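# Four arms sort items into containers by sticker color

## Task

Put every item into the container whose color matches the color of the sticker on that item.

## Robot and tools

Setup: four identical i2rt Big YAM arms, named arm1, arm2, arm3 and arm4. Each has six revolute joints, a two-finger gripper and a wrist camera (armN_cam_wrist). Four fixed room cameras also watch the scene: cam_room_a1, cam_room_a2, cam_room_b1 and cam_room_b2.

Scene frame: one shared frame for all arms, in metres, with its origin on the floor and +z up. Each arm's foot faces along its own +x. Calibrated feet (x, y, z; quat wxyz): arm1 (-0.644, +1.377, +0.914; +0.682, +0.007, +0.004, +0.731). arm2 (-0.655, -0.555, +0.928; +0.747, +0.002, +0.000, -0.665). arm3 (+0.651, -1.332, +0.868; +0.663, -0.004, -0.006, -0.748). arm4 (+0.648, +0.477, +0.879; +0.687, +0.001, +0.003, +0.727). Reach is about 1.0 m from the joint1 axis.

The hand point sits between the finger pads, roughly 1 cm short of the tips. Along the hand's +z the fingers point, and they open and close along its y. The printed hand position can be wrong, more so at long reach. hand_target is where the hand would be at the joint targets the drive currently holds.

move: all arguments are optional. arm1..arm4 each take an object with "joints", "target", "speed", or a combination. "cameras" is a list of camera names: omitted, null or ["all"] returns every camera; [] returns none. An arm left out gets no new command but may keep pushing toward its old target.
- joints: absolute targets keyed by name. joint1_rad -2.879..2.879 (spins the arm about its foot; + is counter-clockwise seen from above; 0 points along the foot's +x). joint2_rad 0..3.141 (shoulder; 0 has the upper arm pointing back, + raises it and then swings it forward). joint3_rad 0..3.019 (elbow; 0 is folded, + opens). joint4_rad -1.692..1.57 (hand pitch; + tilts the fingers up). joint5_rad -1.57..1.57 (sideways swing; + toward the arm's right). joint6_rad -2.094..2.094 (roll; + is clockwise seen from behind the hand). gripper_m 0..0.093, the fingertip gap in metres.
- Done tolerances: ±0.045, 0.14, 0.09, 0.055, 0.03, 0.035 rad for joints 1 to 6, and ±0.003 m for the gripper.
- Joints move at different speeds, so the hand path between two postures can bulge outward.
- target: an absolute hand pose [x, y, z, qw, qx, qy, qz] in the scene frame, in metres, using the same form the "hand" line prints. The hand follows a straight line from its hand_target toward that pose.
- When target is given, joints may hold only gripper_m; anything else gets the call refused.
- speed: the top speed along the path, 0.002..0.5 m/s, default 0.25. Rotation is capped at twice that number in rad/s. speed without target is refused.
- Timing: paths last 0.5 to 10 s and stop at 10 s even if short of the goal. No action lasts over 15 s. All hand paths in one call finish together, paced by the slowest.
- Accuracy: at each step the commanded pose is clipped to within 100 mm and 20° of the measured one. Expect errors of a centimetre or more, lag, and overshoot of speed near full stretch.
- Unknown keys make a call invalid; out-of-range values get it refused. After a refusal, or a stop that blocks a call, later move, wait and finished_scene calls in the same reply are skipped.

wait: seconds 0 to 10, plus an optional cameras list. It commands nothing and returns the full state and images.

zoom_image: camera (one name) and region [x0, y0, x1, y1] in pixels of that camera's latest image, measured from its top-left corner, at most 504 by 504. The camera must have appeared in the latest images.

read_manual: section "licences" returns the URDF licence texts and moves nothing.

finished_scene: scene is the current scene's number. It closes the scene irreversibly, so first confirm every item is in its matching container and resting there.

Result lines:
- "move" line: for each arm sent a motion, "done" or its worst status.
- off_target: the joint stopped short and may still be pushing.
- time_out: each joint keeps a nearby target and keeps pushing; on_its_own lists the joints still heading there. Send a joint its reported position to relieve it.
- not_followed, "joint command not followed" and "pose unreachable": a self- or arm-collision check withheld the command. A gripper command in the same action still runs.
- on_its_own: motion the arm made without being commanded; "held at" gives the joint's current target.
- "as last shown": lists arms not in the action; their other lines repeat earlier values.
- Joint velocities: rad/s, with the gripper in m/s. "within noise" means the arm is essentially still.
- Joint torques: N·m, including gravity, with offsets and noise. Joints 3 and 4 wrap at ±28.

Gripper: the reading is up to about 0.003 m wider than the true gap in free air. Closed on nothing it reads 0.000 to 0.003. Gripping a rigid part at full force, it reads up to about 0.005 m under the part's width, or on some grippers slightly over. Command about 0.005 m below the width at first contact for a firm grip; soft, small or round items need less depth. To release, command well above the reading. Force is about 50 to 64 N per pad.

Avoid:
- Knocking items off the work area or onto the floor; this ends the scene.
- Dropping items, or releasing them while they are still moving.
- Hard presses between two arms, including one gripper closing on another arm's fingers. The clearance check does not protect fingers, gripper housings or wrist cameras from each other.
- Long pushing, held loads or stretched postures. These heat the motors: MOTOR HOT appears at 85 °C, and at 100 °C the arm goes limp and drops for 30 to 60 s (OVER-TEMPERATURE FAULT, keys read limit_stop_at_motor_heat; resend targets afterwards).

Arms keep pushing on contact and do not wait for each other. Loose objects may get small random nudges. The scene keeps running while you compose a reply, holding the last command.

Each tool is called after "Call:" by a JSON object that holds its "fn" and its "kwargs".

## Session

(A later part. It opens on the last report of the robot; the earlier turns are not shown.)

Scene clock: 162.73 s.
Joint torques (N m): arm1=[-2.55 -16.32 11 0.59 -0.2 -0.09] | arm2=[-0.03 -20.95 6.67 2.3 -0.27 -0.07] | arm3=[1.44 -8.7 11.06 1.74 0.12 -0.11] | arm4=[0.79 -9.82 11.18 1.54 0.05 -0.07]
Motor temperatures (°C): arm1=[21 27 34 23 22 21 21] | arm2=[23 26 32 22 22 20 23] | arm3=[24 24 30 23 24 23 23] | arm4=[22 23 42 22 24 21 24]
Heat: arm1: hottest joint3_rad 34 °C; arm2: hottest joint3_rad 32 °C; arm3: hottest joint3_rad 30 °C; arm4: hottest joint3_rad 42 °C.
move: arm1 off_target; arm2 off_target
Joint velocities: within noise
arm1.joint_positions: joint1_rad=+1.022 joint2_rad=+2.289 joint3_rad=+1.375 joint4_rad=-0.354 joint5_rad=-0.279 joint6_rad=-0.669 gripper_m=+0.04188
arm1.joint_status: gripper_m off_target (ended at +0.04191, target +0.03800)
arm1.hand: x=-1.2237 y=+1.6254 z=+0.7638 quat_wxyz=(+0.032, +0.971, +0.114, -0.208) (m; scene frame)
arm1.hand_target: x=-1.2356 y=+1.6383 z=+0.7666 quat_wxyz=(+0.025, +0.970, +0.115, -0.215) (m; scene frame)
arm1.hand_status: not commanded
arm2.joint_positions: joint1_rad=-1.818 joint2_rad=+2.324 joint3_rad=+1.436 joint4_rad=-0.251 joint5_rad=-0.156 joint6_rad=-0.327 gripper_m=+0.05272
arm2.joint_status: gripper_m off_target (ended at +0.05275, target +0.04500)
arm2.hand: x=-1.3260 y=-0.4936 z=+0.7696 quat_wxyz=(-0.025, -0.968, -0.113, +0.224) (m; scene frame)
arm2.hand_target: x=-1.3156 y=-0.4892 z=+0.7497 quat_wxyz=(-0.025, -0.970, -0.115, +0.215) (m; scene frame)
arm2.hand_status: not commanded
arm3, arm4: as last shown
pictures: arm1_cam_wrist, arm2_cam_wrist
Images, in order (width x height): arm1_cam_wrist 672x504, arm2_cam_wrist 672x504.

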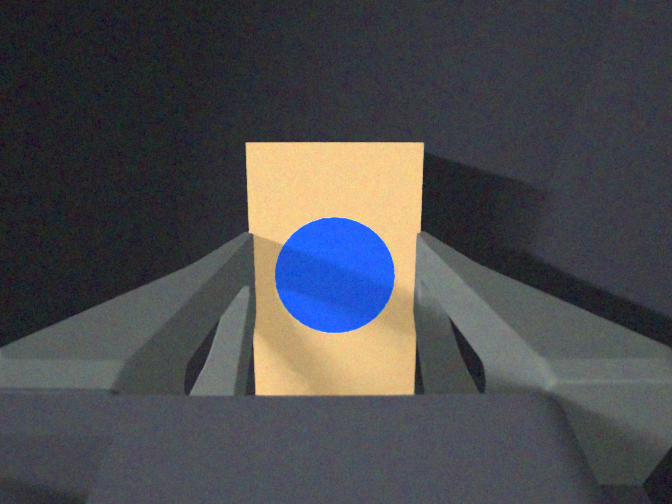

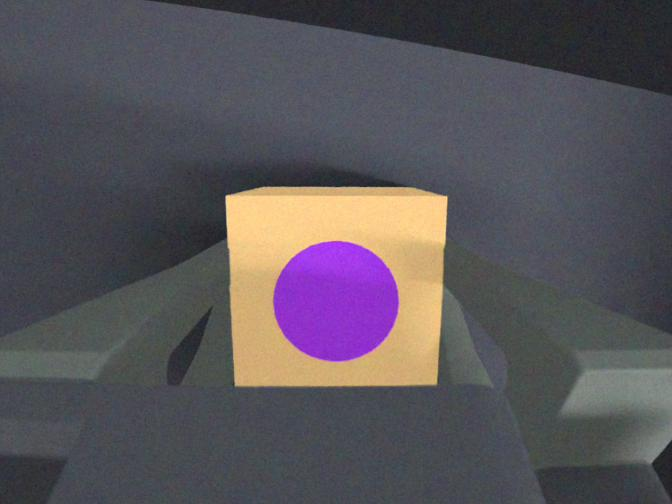

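Call:
{"fn": "move", "kwargs": {"arm1": {"target": [-1.225, 1.630, 1.0, -0.0254, -0.9696, -0.1147, 0.2149], "speed": 0.15, "joints": {"gripper_m": 0.033}}, "arm2": {"target": [-1.316, -0.489, 1.0, -0.0254, -0.9696, -0.1147, 0.2149], "speed": 0.15}, "arm3": {"joints": {"joint1_rad": -1.991, "joint2_rad": 0.9, "joint3_rad": 1.5, "joint4_rad": -1.5}}, "arm4": {"joints": {"joint1_rad": 0.908, "joint2_rad": 0.9, "joint3_rad": 1.5, "joint4_rad": -1.5}}, "cameras": ["arm1_cam_wrist", "arm2_cam_wrist"]}}

Scene clock: 175.10 s.
Joint torques (N m): arm1=[-2.43 -16.97 14.56 0.36 -0.15 0] | arm2=[-0.03 -22.07 14.26 0.91 -0.27 -0.08] | arm3=[0.62 -4.6 9.07 0.87 -0.06 -0.11] | arm4=[1.44 -4.31 9.18 0.58 0.11 -0.08]
Motor temperatures (°C): arm1=[21 27 35 23 22 21 22] | arm2=[23 26 32 22 22 20 23] | arm3=[24 24 30 23 24 23 23] | arm4=[22 23 41 22 24 21 24]
Heat: arm1: hottest joint3_rad 35 °C; arm2: hottest joint3_rad 32 °C; arm3: hottest joint3_rad 30 °C; arm4: hottest joint3_rad 41 °C.
move: arm1 off_target; arm2 off_target; arm3 done; arm4 done
Joint velocities: within noise
arm1.joint_positions: joint1_rad=+1.022 joint2_rad=+1.921 joint3_rad=+1.413 joint4_rad=-0.799 joint5_rad=-0.278 joint6_rad=-0.670 gripper_m=+0.04189
arm1.joint_status: gripper_m off_target (ended at +0.04189, target +0.03300)
arm1.hand: x=-1.2071 y=+1.6181 z=+0.9694 quat_wxyz=(+0.042, +0.974, +0.112, -0.191) (m; scene frame)
arm1.hand_target: x=-1.2235 y=+1.6294 z=+1.0003 quat_wxyz=(+0.025, +0.970, +0.114, -0.215) (m; scene frame)
arm1.hand_status: off_target (0.037 m and 3.4 deg from the pose sent, 0.236 m and 1.1 deg at the start)
arm2.joint_positions: joint1_rad=-1.818 joint2_rad=+1.942 joint3_rad=+1.438 joint4_rad=-0.703 joint5_rad=-0.156 joint6_rad=-0.327 gripper_m=+0.05272
arm2.joint_status: not commanded
arm2.hand: x=-1.2968 y=-0.4976 z=+0.9737 quat_wxyz=(-0.032, -0.975, -0.111, +0.192) (m; scene frame)
arm2.hand_target: x=-1.3147 y=-0.4891 z=+1.0004 quat_wxyz=(-0.025, -0.969, -0.115, +0.215) (m; scene frame)
arm2.hand_status: off_target (0.034 m and 2.8 deg from the pose sent, 0.231 m and 1.1 deg at the start)
arm3.joint_positions: joint1_rad=-1.981 joint2_rad=+0.910 joint3_rad=+1.492 joint4_rad=-1.492 joint5_rad=+0.002 joint6_rad=+0.005 gripper_m=+0.09207
arm3.joint_status: all done
arm3.hand: x=+0.3809 y=-1.1658 z=+1.3518 quat_wxyz=(+0.079, -0.913, +0.253, +0.310) (m; scene frame)
arm3.hand_target: x=+0.3867 y=-1.1660 z=+1.3573 quat_wxyz=(+0.082, -0.911, +0.254, +0.315) (m; scene frame)
arm3.hand_status: not commanded
arm4.joint_positions: joint1_rad=+0.906 joint2_rad=+0.912 joint3_rad=+1.483 joint4_rad=-1.488 joint5_rad=-0.001 joint6_rad=+0.012 gripper_m=+0.09211
arm4.joint_status: all done
arm4.hand: x=+0.3922 y=+0.6590 z=+1.3627 quat_wxyz=(-0.092, +0.901, -0.290, -0.309) (m; scene frame)
arm4.hand_target: x=+0.3976 y=+0.6547 z=+1.3723 quat_wxyz=(-0.096, +0.901, -0.283, -0.316) (m; scene frame)
arm4.hand_status: not commanded
pictures: arm1_cam_wrist, arm2_cam_wrist
Images, in order (width x height): arm1_cam_wrist 672x504, arm2_cam_wrist 672x504.

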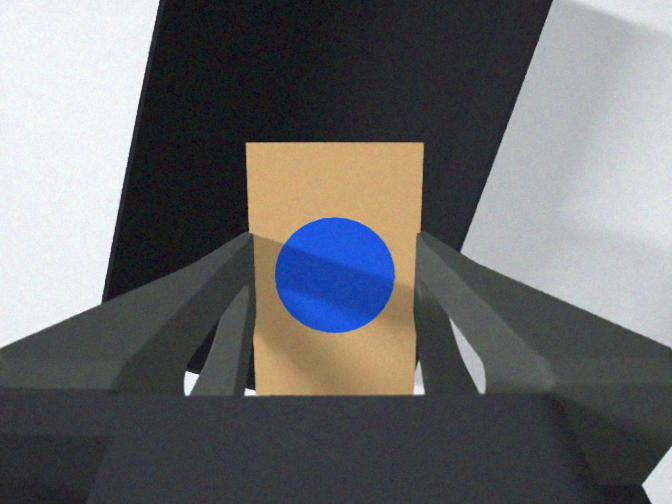

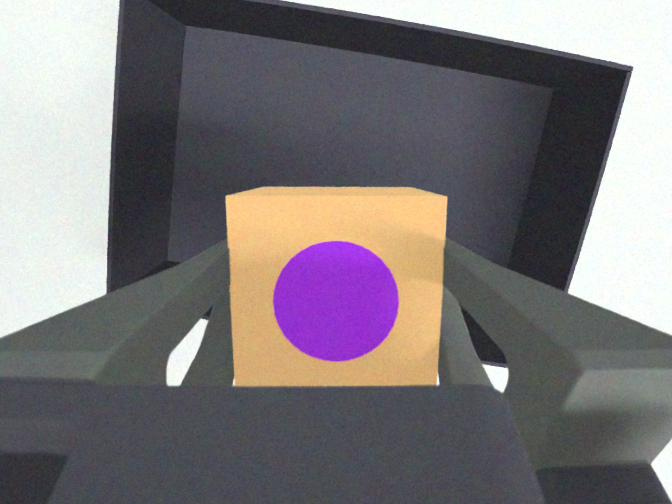

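Call:
{"fn": "move", "kwargs": {"arm1": {"joints": {"joint2_rad": 0.9, "joint3_rad": 1.5, "joint4_rad": -1.5, "joint5_rad": 0, "joint6_rad": 0}}, "arm2": {"joints": {"joint2_rad": 0.9, "joint3_rad": 1.5, "joint4_rad": -1.5, "joint5_rad": 0, "joint6_rad": 0}}, "cameras": []}}

Call:
{"fn": "move", "kwargs": {"arm1": {"joints": {"joint1_rad": -2.25}}, "arm2": {"joints": {"joint1_rad": 0.918}}, "cameras": ["arm1_cam_wrist", "arm2_cam_wrist"]}}

Scene clock: 182.10 s.
Joint torques (N m): arm1=[-2.14 -0.85 12.03 1.1 0.1 0.11] | arm2=[-0.03 -3.9 11.69 1.61 0.14 0.22] | arm3=[0.79 -4.72 9.06 0.95 -0.07 -0.1] | arm4=[0.91 -4.6 9.1 0.44 0.07 -0.06]
Motor temperatures (°C): arm1=[21 27 36 23 21 21 22] | arm2=[23 27 33 22 22 20 24] | arm3=[24 24 31 23 24 23 23] | arm4=[22 23 40 22 24 21 24]
Heat: arm1: hottest joint3_rad 36 °C; arm2: hottest joint3_rad 33 °C; arm3: hottest joint3_rad 31 °C; arm4: hottest joint3_rad 40 °C.
move: arm1 done; arm2 done
Joint velocities: within noise
arm1.joint_positions: joint1_rad=+1.022 joint2_rad=+0.899 joint3_rad=+1.479 joint4_rad=-1.492 joint5_rad=-0.002 joint6_rad=-0.009 gripper_m=+0.04190
arm1.joint_status: all done
arm1.hand: x=-0.9102 y=+1.5189 z=+1.4029 quat_wxyz=(-0.077, +0.918, -0.221, -0.322) (m; scene frame)
arm1.hand_target: x=-0.9082 y=+1.5193 z=+1.4111 quat_wxyz=(-0.078, +0.914, -0.226, -0.327) (m; scene frame)
arm1.hand_status: not commanded
arm2.joint_positions: joint1_rad=-1.820 joint2_rad=+0.894 joint3_rad=+1.480 joint4_rad=-1.490 joint5_rad=-0.004 joint6_rad=-0.015 gripper_m=+0.05272
arm2.joint_status: all done
arm2.hand: x=-0.9613 y=-0.5164 z=+1.4139 quat_wxyz=(+0.024, -0.944, +0.054, +0.326) (m; scene frame)
arm2.hand_target: x=-0.9606 y=-0.5134 z=+1.4199 quat_wxyz=(+0.024, -0.942, +0.066, +0.327) (m; scene frame)
arm2.hand_status: not commanded
arm3, arm4: as last shown
arm3.joint_positions: joint1_rad=-1.981 joint2_rad=+0.910 joint3_rad=+1.492 joint4_rad=-1.493 joint5_rad=+0.002 joint6_rad=+0.005 gripper_m=+0.09207
arm3.hand: x=+0.3811 y=-1.1659 z=+1.3516 quat_wxyz=(+0.079, -0.913, +0.253, +0.310) (m; scene frame)
pictures: none
No camera images: "cameras" was empty.

Scene clock: 184.53 s.
Joint torques (N m): arm1=[-2.49 -1.67 11.9 1.35 -0.06 0.13] | arm2=[1.08 -4.78 11.74 1.57 0.07 0.19] | arm3=[0.67 -4.84 9.1 0.98 -0.06 -0.1] | arm4=[0.79 -4.89 9.16 0.69 0.1 -0.07]
Motor temperatures (°C): arm1=[21 27 36 23 21 21 22] | arm2=[23 27 33 22 22 20 24] | arm3=[24 24 31 23 24 23 23] | arm4=[22 23 40 22 24 21 24]
Heat: arm1: hottest joint3_rad 36 °C; arm2: hottest joint3_rad 33 °C; arm3: hottest joint3_rad 31 °C; arm4: hottest joint3_rad 40 °C.
move: arm1 done; arm2 done
Joint velocities: within noise
arm1.joint_positions: joint1_rad=-2.244 joint2_rad=+0.913 joint3_rad=+1.479 joint4_rad=-1.492 joint5_rad=+0.002 joint6_rad=-0.007 gripper_m=+0.04192
arm1.joint_status: all done
arm1.hand: x=-0.3782 y=+1.1967 z=+1.3895 quat_wxyz=(-0.294, -0.279, -0.909, +0.097) (m; scene frame)
arm1.hand_target: x=-0.3841 y=+1.1993 z=+1.4020 quat_wxyz=(-0.307, -0.283, -0.903, +0.100) (m; scene frame)
arm1.hand_status: not commanded
arm2.joint_positions: joint1_rad=+0.914 joint2_rad=+0.905 joint3_rad=+1.480 joint4_rad=-1.490 joint5_rad=-0.002 joint6_rad=-0.013 gripper_m=+0.05275
arm2.joint_status: all done
arm2.hand: x=-0.3884 y=-0.7171 z=+1.4111 quat_wxyz=(-0.310, -0.247, -0.914, +0.085) (m; scene frame)
arm2.hand_target: x=-0.3917 y=-0.7143 z=+1.4204 quat_wxyz=(-0.318, -0.250, -0.911, +0.085) (m; scene frame)
arm2.hand_status: not commanded
arm3, arm4: as last shown
arm4.hand: x=+0.3921 y=+0.6590 z=+1.3625 quat_wxyz=(-0.092, +0.901, -0.290, -0.309) (m; scene frame)
arm4.hand_target: x=+0.3976 y=+0.6547 z=+1.3721 quat_wxyz=(-0.096, +0.901, -0.283, -0.316) (m; scene frame)
pictures: arm1_cam_wrist, arm2_cam_wrist
Images, in order (width x height): arm1_cam_wrist 672x504, arm2_cam_wrist 672x504.

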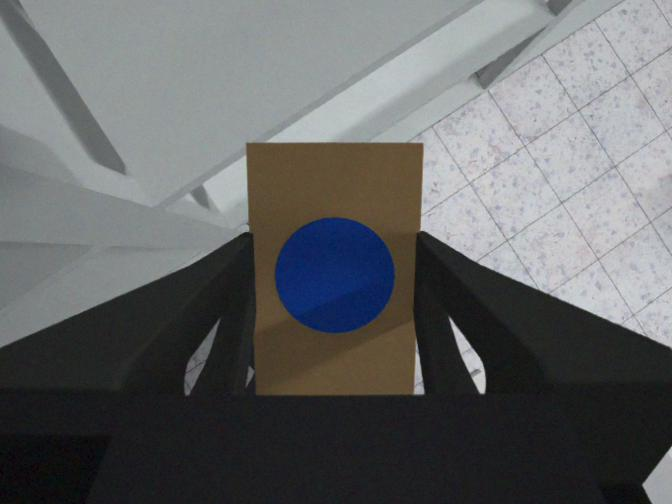

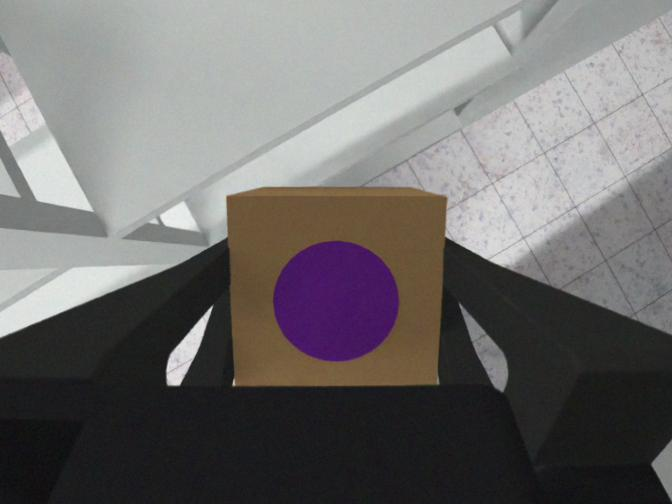

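Call:
{"fn": "move", "kwargs": {"arm1": {"target": [-0.348, 1.1726, 1.14, 0.2148, 0.2898, 0.9304, -0.0669], "speed": 0.2}, "arm2": {"target": [-0.345, -0.7377, 1.14, 0.2171, 0.2563, 0.9401, -0.0592], "speed": 0.2}, "cameras": []}}

Call:
{"fn": "move", "kwargs": {"arm1": {"target": [-0.01, 0.937, 1.135, 0.2148, 0.2898, 0.9304, -0.0669], "speed": 0.15}, "arm2": {"target": [-0.01, -0.934, 1.135, 0.2171, 0.2563, 0.9401, -0.0592], "speed": 0.15}, "cameras": ["arm1_cam_wrist", "arm2_cam_wrist", "cam_room_b1", "cam_room_b2"]}}

Scene clock: 194.63 s.
Joint torques (N m): arm1=[-2.61 -2.37 12.31 1.69 -0.06 0.03] | arm2=[1.55 -6.83 10.97 2.48 0.14 0.22] | arm3=[0.67 -4.78 9.07 0.95 -0.06 -0.1] | arm4=[1.2 -4.54 9.2 0.64 0.08 -0.08]
Motor temperatures (°C): arm1=[21 26 36 23 21 21 22] | arm2=[23 26 33 22 22 20 24] | arm3=[24 24 31 23 24 23 23] | arm4=[22 23 39 22 24 21 24]
Heat: arm1: hottest joint3_rad 36 °C; arm2: hottest joint3_rad 33 °C; arm3: hottest joint3_rad 31 °C; arm4: hottest joint3_rad 39 °C.
move: arm1 off_target; arm2 done
Joint velocities: within noise
arm1.joint_positions: joint1_rad=-2.244 joint2_rad=+0.975 joint3_rad=+0.880 joint4_rad=-1.040 joint5_rad=-0.008 joint6_rad=-0.007 gripper_m=+0.04192
arm1.joint_status: not commanded
arm1.hand: x=-0.3521 y=+1.1787 z=+1.1321 quat_wxyz=(-0.200, -0.286, -0.935, +0.062) (m; scene frame)
arm1.hand_target: x=-0.3482 y=+1.1727 z=+1.1400 quat_wxyz=(-0.215, -0.290, -0.930, +0.067) (m; scene frame)
arm1.hand_status: off_target (0.011 m and 1.9 deg from the pose sent, 0.253 m and 10.1 deg at the start)
arm2.joint_positions: joint1_rad=+0.918 joint2_rad=+0.995 joint3_rad=+0.863 joint4_rad=-0.999 joint5_rad=+0.002 joint6_rad=-0.011 gripper_m=+0.05275
arm2.joint_status: not commanded
arm2.hand: x=-0.3499 y=-0.7383 z=+1.1403 quat_wxyz=(-0.210, -0.254, -0.942, +0.058) (m; scene frame)
arm2.hand_target: x=-0.3451 y=-0.7376 z=+1.1400 quat_wxyz=(-0.217, -0.256, -0.940, +0.059) (m; scene frame)
arm2.hand_status: done (0.005 m and 0.9 deg from the pose sent, 0.275 m and 11.6 deg at the start)
arm3, arm4: as last shown
arm4.hand: x=+0.3922 y=+0.6590 z=+1.3627 quat_wxyz=(-0.092, +0.901, -0.290, -0.309) (m; scene frame)
arm4.hand_target: x=+0.3976 y=+0.6547 z=+1.3723 quat_wxyz=(-0.096, +0.901, -0.283, -0.316) (m; scene frame)
pictures: none
No camera images: "cameras" was empty.

Scene clock: 198.13 s.
Joint torques (N m): arm1=[-1.2 -19.08 17.61 0.64 -0.01 0.06] | arm2=[1.49 -21.77 17.03 1.05 0.1 0.19] | arm3=[0.73 -4.78 9.05 0.92 -0.06 -0.11] | arm4=[1.03 -5.01 9.26 0.61 0.08 -0.08]
Motor temperatures (°C): arm1=[21 26 37 23 21 21 22] | arm2=[23 26 34 22 22 20 24] | arm3=[24 24 31 23 24 23 23] | arm4=[22 23 39 22 24 21 24]
Heat: arm1: hottest joint3_rad 37 °C; arm2: hottest joint3_rad 34 °C; arm3: hottest joint3_rad 31 °C; arm4: hottest joint3_rad 39 °C.
move: arm1 off_target; arm2 off_target
Joint velocities: within noise
arm1.joint_positions: joint1_rad=-2.244 joint2_rad=+2.104 joint3_rad=+2.121 joint4_rad=-1.171 joint5_rad=-0.008 joint6_rad=-0.007 gripper_m=+0.04192
arm1.joint_status: not commanded
arm1.hand: x=-0.0197 y=+0.9488 z=+1.1070 quat_wxyz=(-0.191, -0.287, -0.937, +0.059) (m; scene frame)
arm1.hand_target: x=-0.0115 y=+0.9381 z=+1.1351 quat_wxyz=(-0.216, -0.290, -0.930, +0.067) (m; scene frame)
arm1.hand_status: off_target (0.032 m and 3.0 deg from the pose sent, 0.419 m and 1.9 deg at the start)
arm2.joint_positions: joint1_rad=+0.918 joint2_rad=+2.025 joint3_rad=+1.960 joint4_rad=-1.082 joint5_rad=+0.002 joint6_rad=-0.011 gripper_m=+0.05275
arm2.joint_status: not commanded
arm2.hand: x=-0.0270 y=-0.9298 z=+1.1199 quat_wxyz=(-0.202, -0.254, -0.944, +0.056) (m; scene frame)
arm2.hand_target: x=-0.0112 y=-0.9332 z=+1.1348 quat_wxyz=(-0.218, -0.256, -0.940, +0.059) (m; scene frame)
arm2.hand_status: off_target (0.023 m and 1.8 deg from the pose sent, 0.392 m and 0.9 deg at the start)
arm3, arm4: as last shown
pictures: arm1_cam_wrist, arm2_cam_wrist, cam_room_b1, cam_room_b2
Images, in order (width x height): arm1_cam_wrist 672x504, arm2_cam_wrist 672x504, cam_room_b1 672x504, cam_room_b2 672x504.

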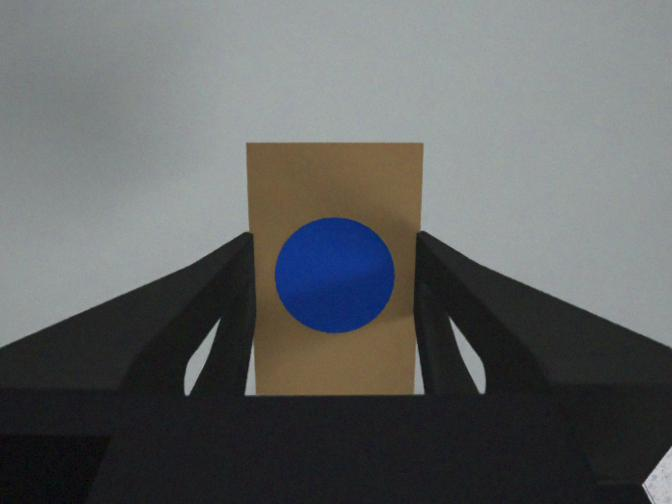

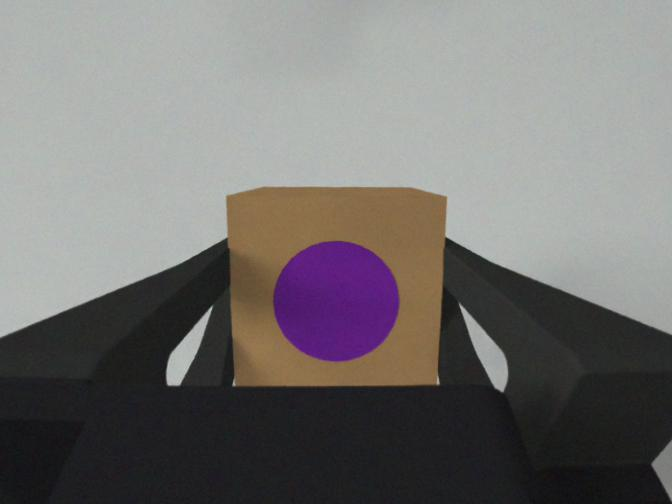

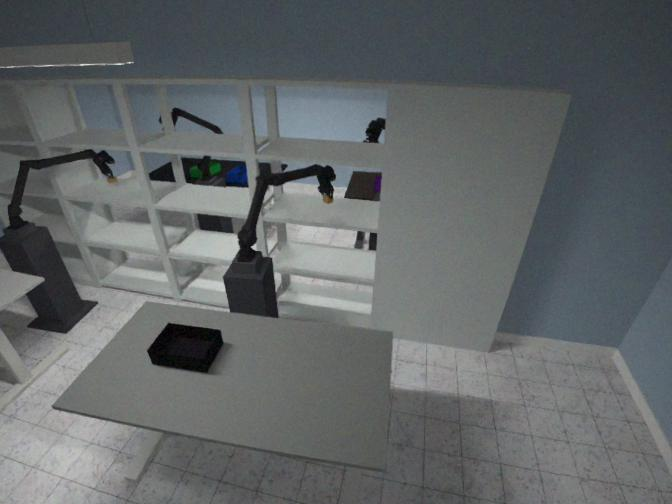

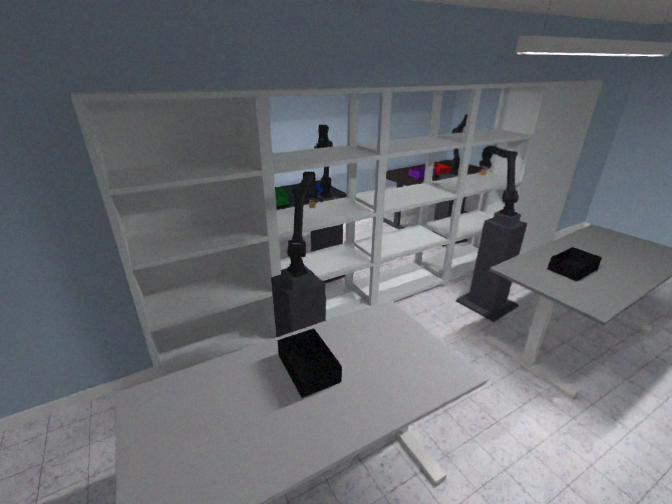

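Call:
{"fn": "move", "kwargs": {"arm1": {"target": [-0.005, 0.935, 1.083, 0.2148, 0.2898, 0.9304, -0.0669], "speed": 0.07}, "arm2": {"target": [-0.005, -0.935, 1.076, 0.2171, 0.2563, 0.9401, -0.0592], "speed": 0.07}, "cameras": ["arm1_cam_wrist", "arm2_cam_wrist"]}}

Scene clock: 206.27 s.
Joint torques (N m): arm1=[-2.61 -19.37 11.86 1.85 0.02 0.11] | arm2=[1.61 -22.07 10.58 2.5 0.14 0.22] | arm3=[0.44 -4.66 9.07 0.96 -0.05 -0.11] | arm4=[0.79 -4.42 9.11 0.75 0.07 -0.08]
Motor temperatures (°C): arm1=[21 26 37 23 21 21 22] | arm2=[23 26 36 22 22 20 24] | arm3=[24 24 31 23 24 23 23] | arm4=[22 22 38 22 24 21 24]
Heat: arm1: hottest joint3_rad 37 °C; arm2: hottest joint3_rad 36 °C; arm3: hottest joint3_rad 31 °C; arm4: hottest joint3_rad 38 °C.
move: arm1 done; arm2 off_target
Joint velocities: within noise
arm1.joint_positions: joint1_rad=-2.244 joint2_rad=+2.128 joint3_rad=+2.092 joint4_rad=-1.084 joint5_rad=-0.008 joint6_rad=-0.007 gripper_m=+0.04192
arm1.joint_status: not commanded
arm1.hand: x=-0.0083 y=+0.9407 z=+1.0837 quat_wxyz=(-0.206, -0.286, -0.934, +0.064) (m; scene frame)
arm1.hand_target: x=-0.0051 y=+0.9351 z=+1.0830 quat_wxyz=(-0.215, -0.290, -0.930, +0.067) (m; scene frame)
arm1.hand_status: done (0.007 m and 1.2 deg from the pose sent, 0.031 m and 3.0 deg at the start)
arm2.joint_positions: joint1_rad=+0.918 joint2_rad=+2.058 joint3_rad=+1.939 joint4_rad=-0.985 joint5_rad=+0.003 joint6_rad=-0.011 gripper_m=+0.05275
arm2.joint_status: not commanded
arm2.hand: x=-0.0117 y=-0.9389 z=+1.0968 quat_wxyz=(-0.223, -0.253, -0.939, +0.062) (m; scene frame)
arm2.hand_target: x=-0.0057 y=-0.9347 z=+1.0763 quat_wxyz=(-0.217, -0.256, -0.940, +0.059) (m; scene frame)
arm2.hand_status: off_target (0.022 m and 0.8 deg from the pose sent, 0.049 m and 1.8 deg at the start)
arm3, arm4: as last shown
pictures: arm1_cam_wrist, arm2_cam_wrist
Images, in order (width x height): arm1_cam_wrist 672x504, arm2_cam_wrist 672x504.

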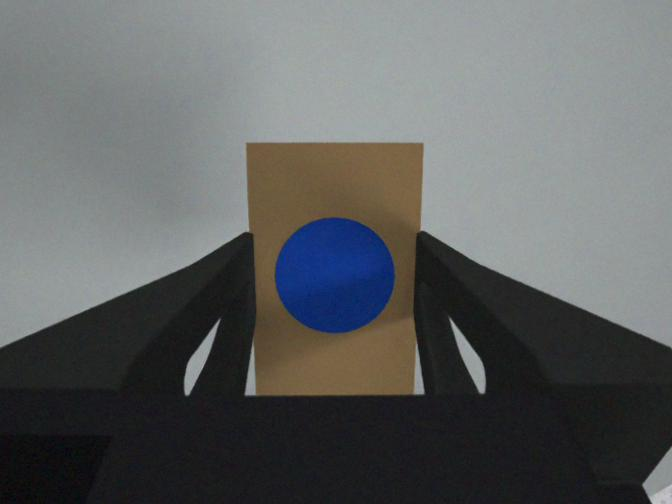

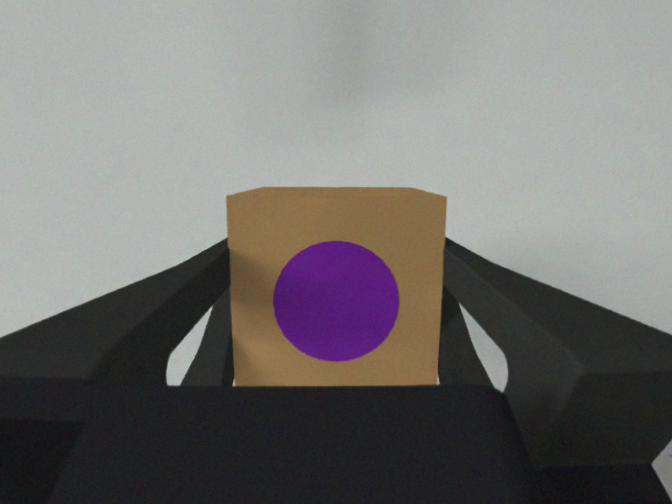

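Call:
{"fn": "move", "kwargs": {"arm1": {"target": [-0.002, 0.934, 1.060, 0.2148, 0.2898, 0.9304, -0.0669], "speed": 0.05}, "arm2": {"target": [-0.002, -0.935, 1.056, 0.2171, 0.2563, 0.9401, -0.0592], "speed": 0.05}, "cameras": ["arm1_cam_wrist"]}}

Call:
{"fn": "move", "kwargs": {"arm1": {"target": [-0.001, 0.934, 1.046, 0.2148, 0.2898, 0.9304, -0.0669], "speed": 0.05}, "arm2": {"target": [-0.001, -0.935, 1.046, 0.2171, 0.2563, 0.9401, -0.0592], "speed": 0.05}, "cameras": ["arm1_cam_wrist", "arm2_cam_wrist"]}}

Scene clock: 215.60 s.
Joint torques (N m): arm1=[-2.43 -19.43 11.52 1.96 0.07 0.11] | arm2=[1.67 -22.12 10.43 2.56 0.15 0.22] | arm3=[0.62 -4.78 9.09 0.92 -0.06 -0.1] | arm4=[0.56 -4.66 9.1 0.55 0.1 -0.1]
Motor temperatures (°C): arm1=[21 26 38 23 21 21 22] | arm2=[23 26 35 22 22 20 24] | arm3=[24 24 31 23 24 23 23] | arm4=[22 22 38 22 24 21 24]
Heat: arm1: hottest joint3_rad 38 °C; arm2: hottest joint3_rad 35 °C; arm3: hottest joint3_rad 31 °C; arm4: hottest joint3_rad 38 °C.
move: arm1 done; arm2 off_target
Joint velocities: within noise
arm1.joint_positions: joint1_rad=-2.244 joint2_rad=+2.141 joint3_rad=+2.060 joint4_rad=-1.034 joint5_rad=-0.008 joint6_rad=-0.007 gripper_m=+0.04192
arm1.joint_status: not commanded
arm1.hand: x=-0.0055 y=+0.9386 z=+1.0639 quat_wxyz=(-0.209, -0.286, -0.933, +0.065) (m; scene frame)
arm1.hand_target: x=-0.0021 y=+0.9341 z=+1.0599 quat_wxyz=(-0.215, -0.290, -0.930, +0.067) (m; scene frame)
arm1.hand_status: done (0.007 m and 0.9 deg from the pose sent, 0.025 m and 1.1 deg at the start)
arm2.joint_positions: joint1_rad=+0.920 joint2_rad=+2.073 joint3_rad=+1.917 joint4_rad=-0.944 joint5_rad=+0.003 joint6_rad=-0.009 gripper_m=+0.05275
arm2.joint_status: not commanded
arm2.hand: x=-0.0080 y=-0.9395 z=+1.0791 quat_wxyz=(-0.224, -0.253, -0.939, +0.062) (m; scene frame)
arm2.hand_target: x=-0.0027 y=-0.9346 z=+1.0563 quat_wxyz=(-0.217, -0.256, -0.940, +0.059) (m; scene frame)
arm2.hand_status: off_target (0.024 m and 1.0 deg from the pose sent, 0.042 m and 0.8 deg at the start)
arm3, arm4: as last shown
pictures: arm1_cam_wrist
Images, in order (width x height): arm1_cam_wrist 672x504.

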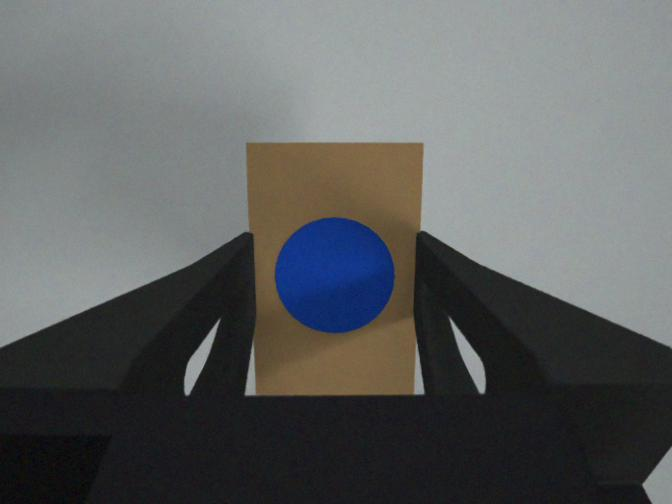

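Scene clock: 216.57 s.
Joint torques (N m): arm1=[-1.85 -19.96 11.63 1.8 0.07 0.12] | arm2=[1.61 -21.95 10.28 2.54 0.15 0.21] | arm3=[0.73 -4.72 9.07 0.95 -0.06 -0.11] | arm4=[0.91 -4.6 9.1 0.46 0.09 -0.08]
Motor temperatures (°C): arm1=[21 26 38 23 21 21 22] | arm2=[23 27 35 22 22 20 24] | arm3=[24 24 31 23 24 23 23] | arm4=[22 22 38 22 24 21 24]
Heat: arm1: hottest joint3_rad 38 °C; arm2: hottest joint3_rad 35 °C; arm3: hottest joint3_rad 31 °C; arm4: hottest joint3_rad 38 °C.
move: arm1 done; arm2 off_target
Joint velocities: within noise
arm1.joint_positions: joint1_rad=-2.244 joint2_rad=+2.146 joint3_rad=+2.038 joint4_rad=-1.003 joint5_rad=-0.008 joint6_rad=-0.007 gripper_m=+0.04192
arm1.joint_status: not commanded
arm1.hand: x=-0.0045 y=+0.9379 z=+1.0521 quat_wxyz=(-0.211, -0.286, -0.933, +0.066) (m; scene frame)
arm1.hand_target: x=-0.0011 y=+0.9341 z=+1.0461 quat_wxyz=(-0.215, -0.290, -0.930, +0.067) (m; scene frame)
arm1.hand_status: done (0.008 m and 0.7 deg from the pose sent, 0.019 m and 0.9 deg at the start)
arm2.joint_positions: joint1_rad=+0.921 joint2_rad=+2.079 joint3_rad=+1.906 joint4_rad=-0.923 joint5_rad=+0.004 joint6_rad=-0.009 gripper_m=+0.05275
arm2.joint_status: not commanded
arm2.hand: x=-0.0066 y=-0.9400 z=+1.0717 quat_wxyz=(-0.226, -0.253, -0.939, +0.063) (m; scene frame)
arm2.hand_target: x=-0.0018 y=-0.9345 z=+1.0463 quat_wxyz=(-0.217, -0.256, -0.940, +0.059) (m; scene frame)
arm2.hand_status: off_target (0.027 m and 1.2 deg from the pose sent, 0.034 m and 1.0 deg at the start)
arm3, arm4: as last shown
pictures: arm1_cam_wrist, arm2_cam_wrist
Images, in order (width x height): arm1_cam_wrist 672x504, arm2_cam_wrist 672x504.

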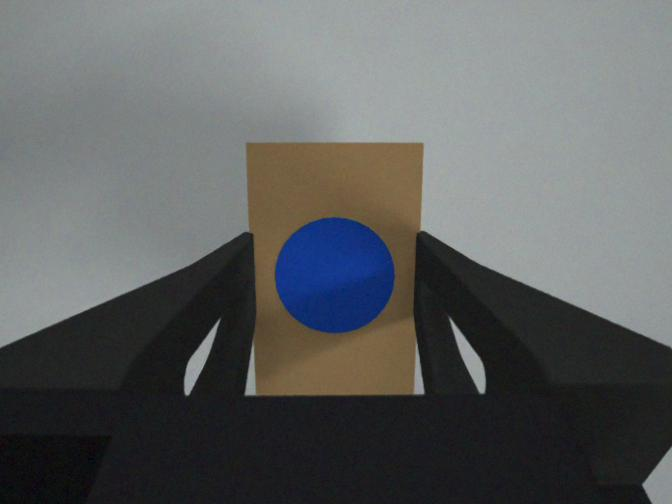

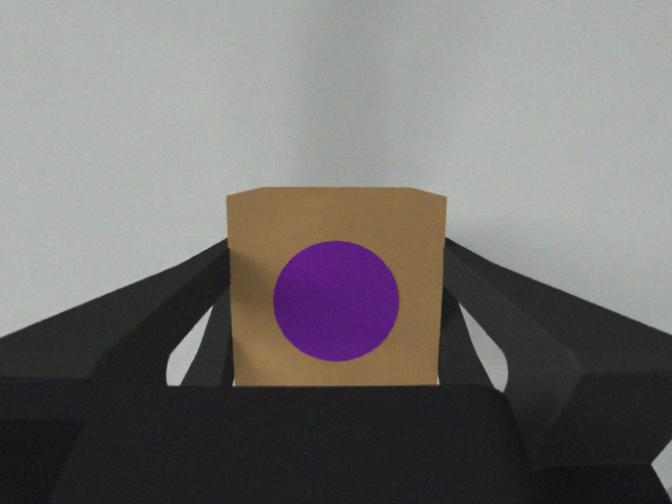

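Call:
{"fn": "move", "kwargs": {"arm1": {"target": [-0.001, 0.934, 1.034, 0.2148, 0.2898, 0.9304, -0.0669], "speed": 0.04}, "arm2": {"target": [-0.001, -0.935, 1.032, 0.2171, 0.2563, 0.9401, -0.0592], "speed": 0.04}, "cameras": []}}

Call:
{"fn": "move", "kwargs": {"arm1": {"target": [-0.001, 0.934, 1.026, 0.2148, 0.2898, 0.9304, -0.0669], "speed": 0.04}, "arm2": {"target": [-0.001, -0.935, 1.022, 0.2171, 0.2563, 0.9401, -0.0592], "speed": 0.04}, "cameras": ["arm1_cam_wrist", "arm2_cam_wrist"]}}

Scene clock: 223.23 s.
Joint torques (N m): arm1=[-1.96 -19.14 11.41 1.76 0.07 0.12] | arm2=[1.61 -22.12 10.29 2.51 0.15 0.22] | arm3=[0.67 -4.78 9.06 0.94 -0.06 -0.1] | arm4=[0.91 -4.31 9.16 0.65 0.1 -0.06]
Motor temperatures (°C): arm1=[20 26 37 23 21 21 22] | arm2=[23 27 34 22 22 20 24] | arm3=[24 24 31 23 24 23 23] | arm4=[22 22 37 22 24 21 24]
Heat: arm1: hottest joint3_rad 37 °C; arm2: hottest joint3_rad 34 °C; arm3: hottest joint3_rad 31 °C; arm4: hottest joint3_rad 37 °C.
move: arm1 done; arm2 off_target
Joint velocities: within noise
arm1.joint_positions: joint1_rad=-2.244 joint2_rad=+2.152 joint3_rad=+2.016 joint4_rad=-0.975 joint5_rad=-0.008 joint6_rad=-0.007 gripper_m=+0.04192
arm1.joint_status: not commanded
arm1.hand: x=-0.0045 y=+0.9378 z=+1.0403 quat_wxyz=(-0.211, -0.286, -0.933, +0.066) (m; scene frame)
arm1.hand_target: x=-0.0012 y=+0.9342 z=+1.0340 quat_wxyz=(-0.215, -0.290, -0.930, +0.067) (m; scene frame)
arm1.hand_status: done (0.008 m and 0.7 deg from the pose sent, 0.019 m and 0.7 deg at the start)
arm2.joint_positions: joint1_rad=+0.921 joint2_rad=+2.090 joint3_rad=+1.883 joint4_rad=-0.892 joint5_rad=+0.004 joint6_rad=-0.008 gripper_m=+0.05275
arm2.joint_status: not commanded
arm2.hand: x=-0.0062 y=-0.9402 z=+1.0564 quat_wxyz=(-0.226, -0.253, -0.939, +0.063) (m; scene frame)
arm2.hand_target: x=-0.0018 y=-0.9346 z=+1.0322 quat_wxyz=(-0.217, -0.256, -0.940, +0.059) (m; scene frame)
arm2.hand_status: off_target (0.026 m and 1.1 deg from the pose sent, 0.040 m and 1.2 deg at the start)
arm3.joint_positions: joint1_rad=-1.981 joint2_rad=+0.910 joint3_rad=+1.492 joint4_rad=-1.493 joint5_rad=+0.002 joint6_rad=+0.005 gripper_m=+0.09207
arm3.joint_status: not commanded
arm3.hand: x=+0.3811 y=-1.1659 z=+1.3516 quat_wxyz=(+0.079, -0.913, +0.253, +0.310) (m; scene frame)
arm3.hand_target: x=+0.3867 y=-1.1660 z=+1.3573 quat_wxyz=(+0.082, -0.911, +0.254, +0.315) (m; scene frame)
arm3.hand_status: not commanded
arm4.joint_positions: joint1_rad=+0.906 joint2_rad=+0.912 joint3_rad=+1.483 joint4_rad=-1.488 joint5_rad=-0.001 joint6_rad=+0.012 gripper_m=+0.09211
arm4.joint_status: not commanded
arm4.hand: x=+0.3922 y=+0.6590 z=+1.3627 quat_wxyz=(-0.092, +0.901, -0.290, -0.309) (m; scene frame)
arm4.hand_target: x=+0.3976 y=+0.6547 z=+1.3723 quat_wxyz=(-0.096, +0.901, -0.283, -0.316) (m; scene frame)
arm4.hand_status: not commanded
pictures: none
No camera images: "cameras" was empty.

Scene clock: 224.20 s.
Joint torques (N m): arm1=[-2.67 -19.14 11.22 1.77 0.11 0.11] | arm2=[1.61 -21.83 10.14 2.55 0.14 0.21] | arm3=[0.67 -4.72 9.06 0.92 -0.06 -0.1] | arm4=[1.14 -4.78 9.16 0.76 0.09 -0.1]
Motor temperatures (°C): arm1=[20 26 37 23 21 21 22] | arm2=[23 27 34 22 22 20 24] | arm3=[24 24 31 23 24 23 23] | arm4=[22 22 37 22 24 21 24]
Heat: arm1: hottest joint3_rad 37 °C; arm2: hottest joint3_rad 34 °C; arm3: hottest joint3_rad 31 °C; arm4: hottest joint3_rad 37 °C.
move: arm1 done; arm2 off_target
Joint velocities: within noise
arm1.joint_positions: joint1_rad=-2.244 joint2_rad=+2.154 joint3_rad=+2.003 joint4_rad=-0.958 joint5_rad=-0.008 joint6_rad=-0.007 gripper_m=+0.04192
arm1.joint_status: not commanded
arm1.hand: x=-0.0041 y=+0.9374 z=+1.0349 quat_wxyz=(-0.212, -0.286, -0.932, +0.066) (m; scene frame)
arm1.hand_target: x=-0.0012 y=+0.9342 z=+1.0260 quat_wxyz=(-0.215, -0.290, -0.930, +0.067) (m; scene frame)
arm1.hand_status: done (0.010 m and 0.6 deg from the pose sent, 0.015 m and 0.7 deg at the start)
arm2.joint_positions: joint1_rad=+0.921 joint2_rad=+2.096 joint3_rad=+1.869 joint4_rad=-0.870 joint5_rad=+0.004 joint6_rad=-0.008 gripper_m=+0.05275
arm2.joint_status: not commanded
arm2.hand: x=-0.0058 y=-0.9404 z=+1.0476 quat_wxyz=(-0.226, -0.253, -0.939, +0.063) (m; scene frame)
arm2.hand_target: x=-0.0019 y=-0.9346 z=+1.0222 quat_wxyz=(-0.217, -0.256, -0.940, +0.059) (m; scene frame)
arm2.hand_status: off_target (0.027 m and 1.2 deg from the pose sent, 0.035 m and 1.1 deg at the start)
arm3, arm4: as last shown
pictures: arm1_cam_wrist, arm2_cam_wrist
Images, in order (width x height): arm1_cam_wrist 672x504, arm2_cam_wrist 672x504.

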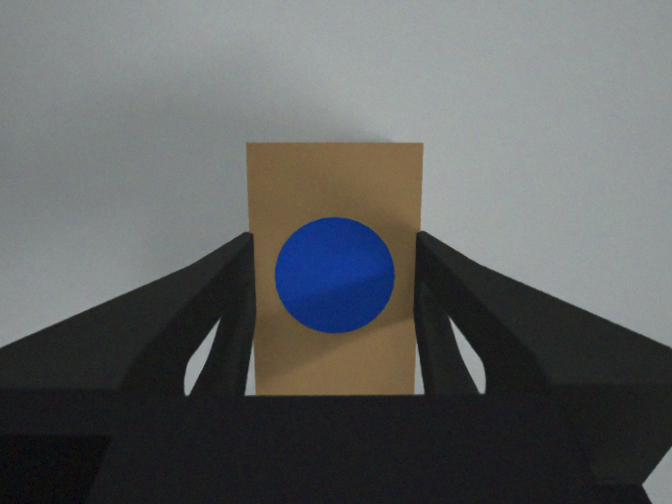

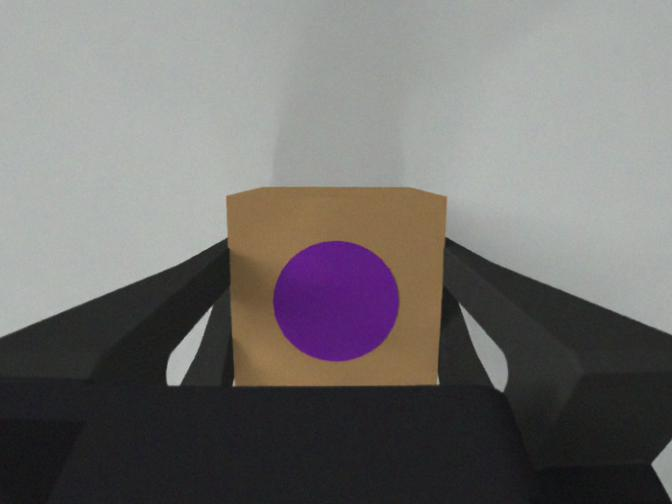

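Call:
{"fn": "move", "kwargs": {"arm1": {"target": [-0.001, 0.934, 1.017, 0.2148, 0.2898, 0.9304, -0.0669], "speed": 0.04}, "arm2": {"target": [-0.001, -0.935, 1.014, 0.2171, 0.2563, 0.9401, -0.0592], "speed": 0.04}, "cameras": ["arm1_cam_wrist", "arm2_cam_wrist", "cam_room_a1"]}}

Scene clock: 227.97 s.
Joint torques (N m): arm1=[-1.55 -18.84 10.54 1.88 0.09 0.11] | arm2=[1.61 -21.83 10.09 2.52 0.14 0.21] | arm3=[0.67 -4.89 9.1 0.92 -0.06 -0.11] | arm4=[0.73 -4.13 9.02 0.58 0.08 -0.08]
Motor temperatures (°C): arm1=[20 26 37 23 21 21 22] | arm2=[23 27 35 22 22 20 24] | arm3=[24 24 31 23 24 23 23] | arm4=[22 22 37 22 24 21 24]
Heat: arm1: hottest joint3_rad 37 °C; arm2: hottest joint3_rad 35 °C; arm3: hottest joint3_rad 31 °C; arm4: hottest joint3_rad 37 °C.
move: arm1 off_target; arm2 off_target
Joint velocities: within noise
arm1.joint_positions: joint1_rad=-2.244 joint2_rad=+2.154 joint3_rad=+1.996 joint4_rad=-0.938 joint5_rad=-0.008 joint6_rad=-0.007 gripper_m=+0.04192
arm1.joint_status: not commanded
arm1.hand: x=-0.0024 y=+0.9362 z=+1.0334 quat_wxyz=(-0.218, -0.285, -0.931, +0.068) (m; scene frame)
arm1.hand_target: x=-0.0013 y=+0.9343 z=+1.0171 quat_wxyz=(-0.215, -0.290, -0.930, +0.067) (m; scene frame)
arm1.hand_status: off_target (0.017 m and 0.6 deg from the pose sent, 0.019 m and 0.6 deg at the start)
arm2.joint_positions: joint1_rad=+0.921 joint2_rad=+2.101 joint3_rad=+1.858 joint4_rad=-0.852 joint5_rad=+0.004 joint6_rad=-0.008 gripper_m=+0.05275
arm2.joint_status: not commanded
arm2.hand: x=-0.0053 y=-0.9407 z=+1.0408 quat_wxyz=(-0.227, -0.253, -0.938, +0.063) (m; scene frame)
arm2.hand_target: x=-0.0019 y=-0.9346 z=+1.0142 quat_wxyz=(-0.217, -0.256, -0.940, +0.059) (m; scene frame)
arm2.hand_status: off_target (0.028 m and 1.3 deg from the pose sent, 0.034 m and 1.2 deg at the start)
arm3, arm4: as last shown
pictures: arm1_cam_wrist, arm2_cam_wrist, cam_room_a1
Images, in order (width x height): arm1_cam_wrist 672x504, arm2_cam_wrist 672x504, cam_room_a1 672x504.

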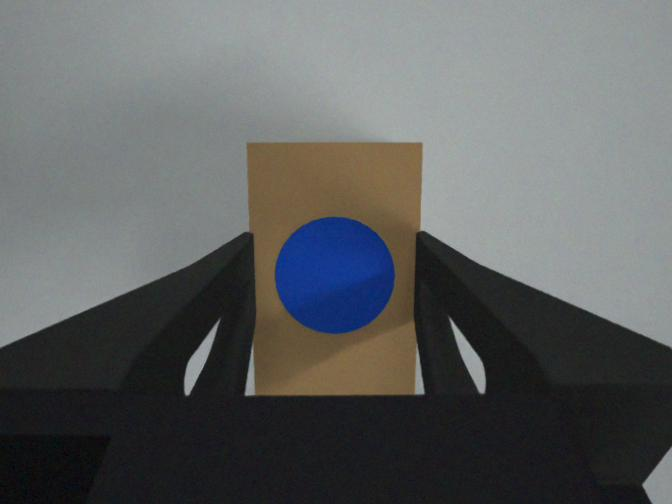

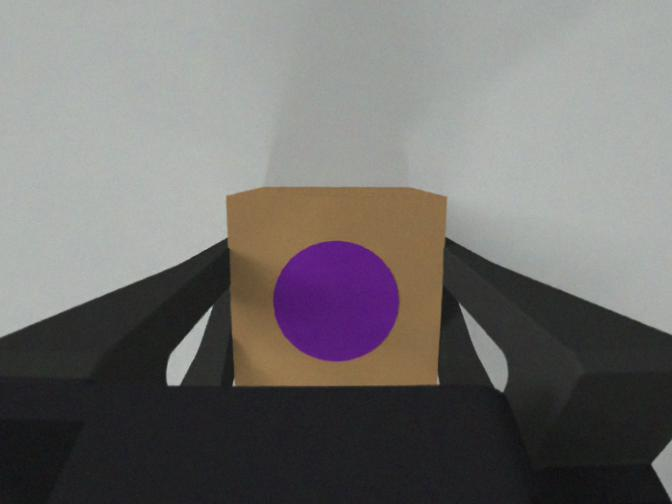

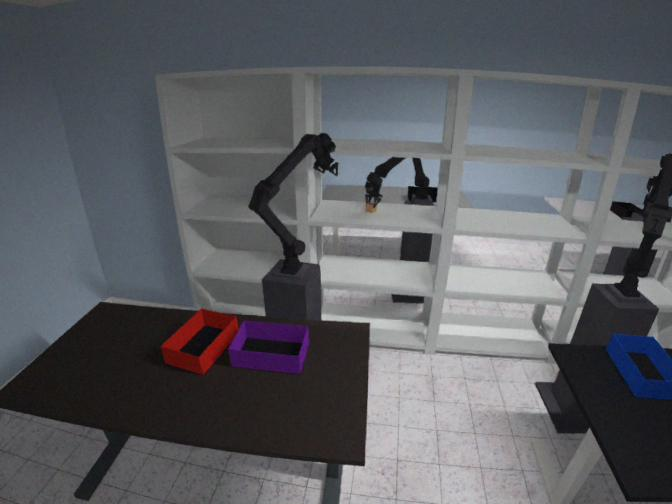

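Call:
{"fn": "move", "kwargs": {"arm1": {"target": [-0.001, 0.935, 1.030, 0.2148, 0.2898, 0.9304, -0.0669], "speed": 0.04}, "arm2": {"target": [-0.001, -0.935, 1.006, 0.2171, 0.2563, 0.9401, -0.0592], "speed": 0.04}, "cameras": ["arm2_cam_wrist"]}}

Call:
{"fn": "move", "kwargs": {"arm1": {"joints": {"gripper_m": 0.050}}, "arm2": {"target": [-0.001, -0.935, 0.999, 0.2171, 0.2563, 0.9401, -0.0592], "speed": 0.04}, "cameras": ["arm1_cam_wrist", "arm2_cam_wrist"]}}

Scene clock: 234.23 s.
Joint torques (N m): arm1=[-2.37 -19.84 12.48 0.94 0.09 0.15] | arm2=[1.61 -21.54 9.51 2.58 0.15 0.21] | arm3=[0.44 -4.66 9.09 0.98 -0.06 -0.1] | arm4=[1.08 -4.48 8.9 0.59 0.1 -0.08]
Motor temperatures (°C): arm1=[20 27 37 23 21 21 22] | arm2=[23 27 35 22 22 20 24] | arm3=[24 24 31 23 24 23 23] | arm4=[22 22 37 22 24 21 24]
Heat: arm1: hottest joint3_rad 37 °C; arm2: hottest joint3_rad 35 °C; arm3: hottest joint3_rad 31 °C; arm4: hottest joint3_rad 37 °C.
move: arm1 done; arm2 off_target
Joint velocities: within noise
arm1.joint_positions: joint1_rad=-2.244 joint2_rad=+2.154 joint3_rad=+1.996 joint4_rad=-0.938 joint5_rad=-0.008 joint6_rad=-0.006 gripper_m=+0.04192
arm1.joint_status: not commanded
arm1.hand: x=-0.0024 y=+0.9362 z=+1.0334 quat_wxyz=(-0.218, -0.285, -0.931, +0.068) (m; scene frame)
arm1.hand_target: x=-0.0010 y=+0.9351 z=+1.0300 quat_wxyz=(-0.215, -0.290, -0.930, +0.067) (m; scene frame)
arm1.hand_status: done (0.004 m and 0.6 deg from the pose sent, 0.004 m and 0.6 deg at the start)
arm2.joint_positions: joint1_rad=+0.921 joint2_rad=+2.100 joint3_rad=+1.854 joint4_rad=-0.836 joint5_rad=+0.004 joint6_rad=-0.008 gripper_m=+0.05275
arm2.joint_status: not commanded
arm2.hand: x=-0.0035 y=-0.9417 z=+1.0407 quat_wxyz=(-0.233, -0.253, -0.937, +0.065) (m; scene frame)
arm2.hand_target: x=-0.0023 y=-0.9344 z=+1.0068 quat_wxyz=(-0.217, -0.256, -0.940, +0.059) (m; scene frame)
arm2.hand_status: off_target (0.035 m and 2.0 deg from the pose sent, 0.036 m and 1.3 deg at the start)
arm3, arm4: as last shown
pictures: arm2_cam_wrist
Images, in order (width x height): arm2_cam_wrist 672x504.

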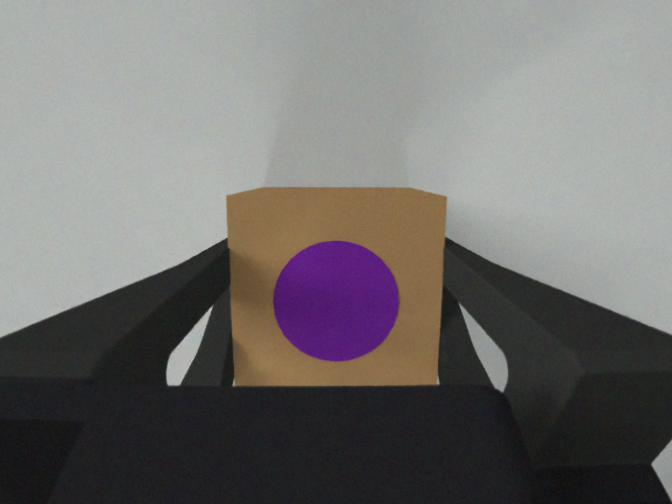

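Scene clock: 235.20 s.
Joint torques (N m): arm1=[-1.61 -19.66 12.36 0.88 0.11 0.14] | arm2=[1.61 -21.01 9.03 2.62 0.16 0.21] | arm3=[0.67 -4.84 9.07 0.92 -0.07 -0.11] | arm4=[1.14 -4.66 9.13 0.57 0.09 -0.07]
Motor temperatures (°C): arm1=[20 27 37 23 21 21 22] | arm2=[23 27 35 22 22 20 24] | arm3=[24 24 31 23 24 23 23] | arm4=[22 22 37 22 24 21 24]
Heat: arm1: hottest joint3_rad 37 °C; arm2: hottest joint3_rad 35 °C; arm3: hottest joint3_rad 31 °C; arm4: hottest joint3_rad 37 °C.
move: arm1 done; arm2 off_target
Joint velocities: within noise
arm1.joint_positions: joint1_rad=-2.244 joint2_rad=+2.154 joint3_rad=+1.996 joint4_rad=-0.938 joint5_rad=-0.008 joint6_rad=-0.006 gripper_m=+0.04997
arm1.joint_status: all done
arm1.hand: x=-0.0024 y=+0.9362 z=+1.0331 quat_wxyz=(-0.218, -0.286, -0.931, +0.068) (m; scene frame)
arm1.hand_target: x=-0.0010 y=+0.9351 z=+1.0300 quat_wxyz=(-0.215, -0.290, -0.930, +0.067) (m; scene frame)
arm1.hand_status: not commanded
arm2.joint_positions: joint1_rad=+0.921 joint2_rad=+2.100 joint3_rad=+1.850 joint4_rad=-0.822 joint5_rad=+0.004 joint6_rad=-0.008 gripper_m=+0.05275
arm2.joint_status: not commanded
arm2.hand: x=-0.0019 y=-0.9426 z=+1.0403 quat_wxyz=(-0.238, -0.253, -0.936, +0.066) (m; scene frame)
arm2.hand_target: x=-0.0027 y=-0.9343 z=+1.0001 quat_wxyz=(-0.217, -0.256, -0.940, +0.059) (m; scene frame)
arm2.hand_status: off_target (0.042 m and 2.6 deg from the pose sent, 0.042 m and 2.0 deg at the start)
arm3, arm4: as last shown
pictures: arm1_cam_wrist, arm2_cam_wrist
Images, in order (width x height): arm1_cam_wrist 672x504, arm2_cam_wrist 672x504.

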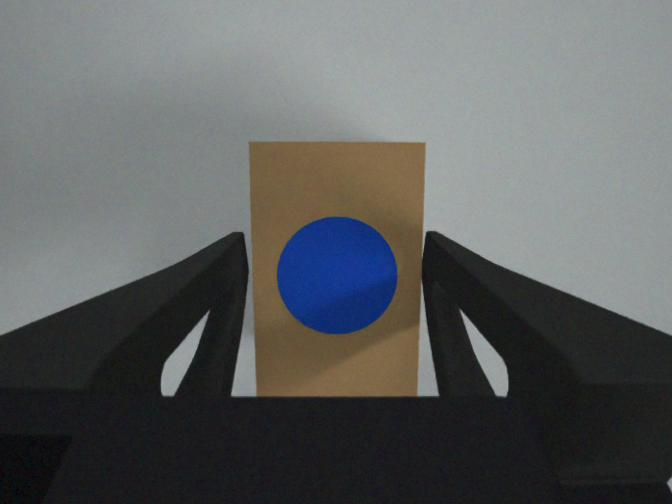

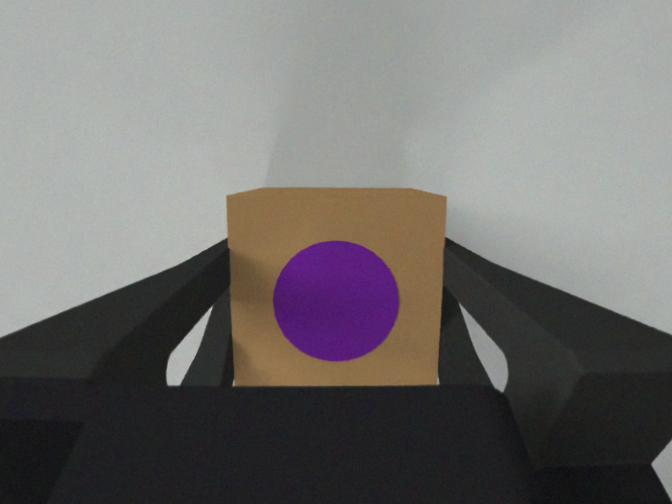

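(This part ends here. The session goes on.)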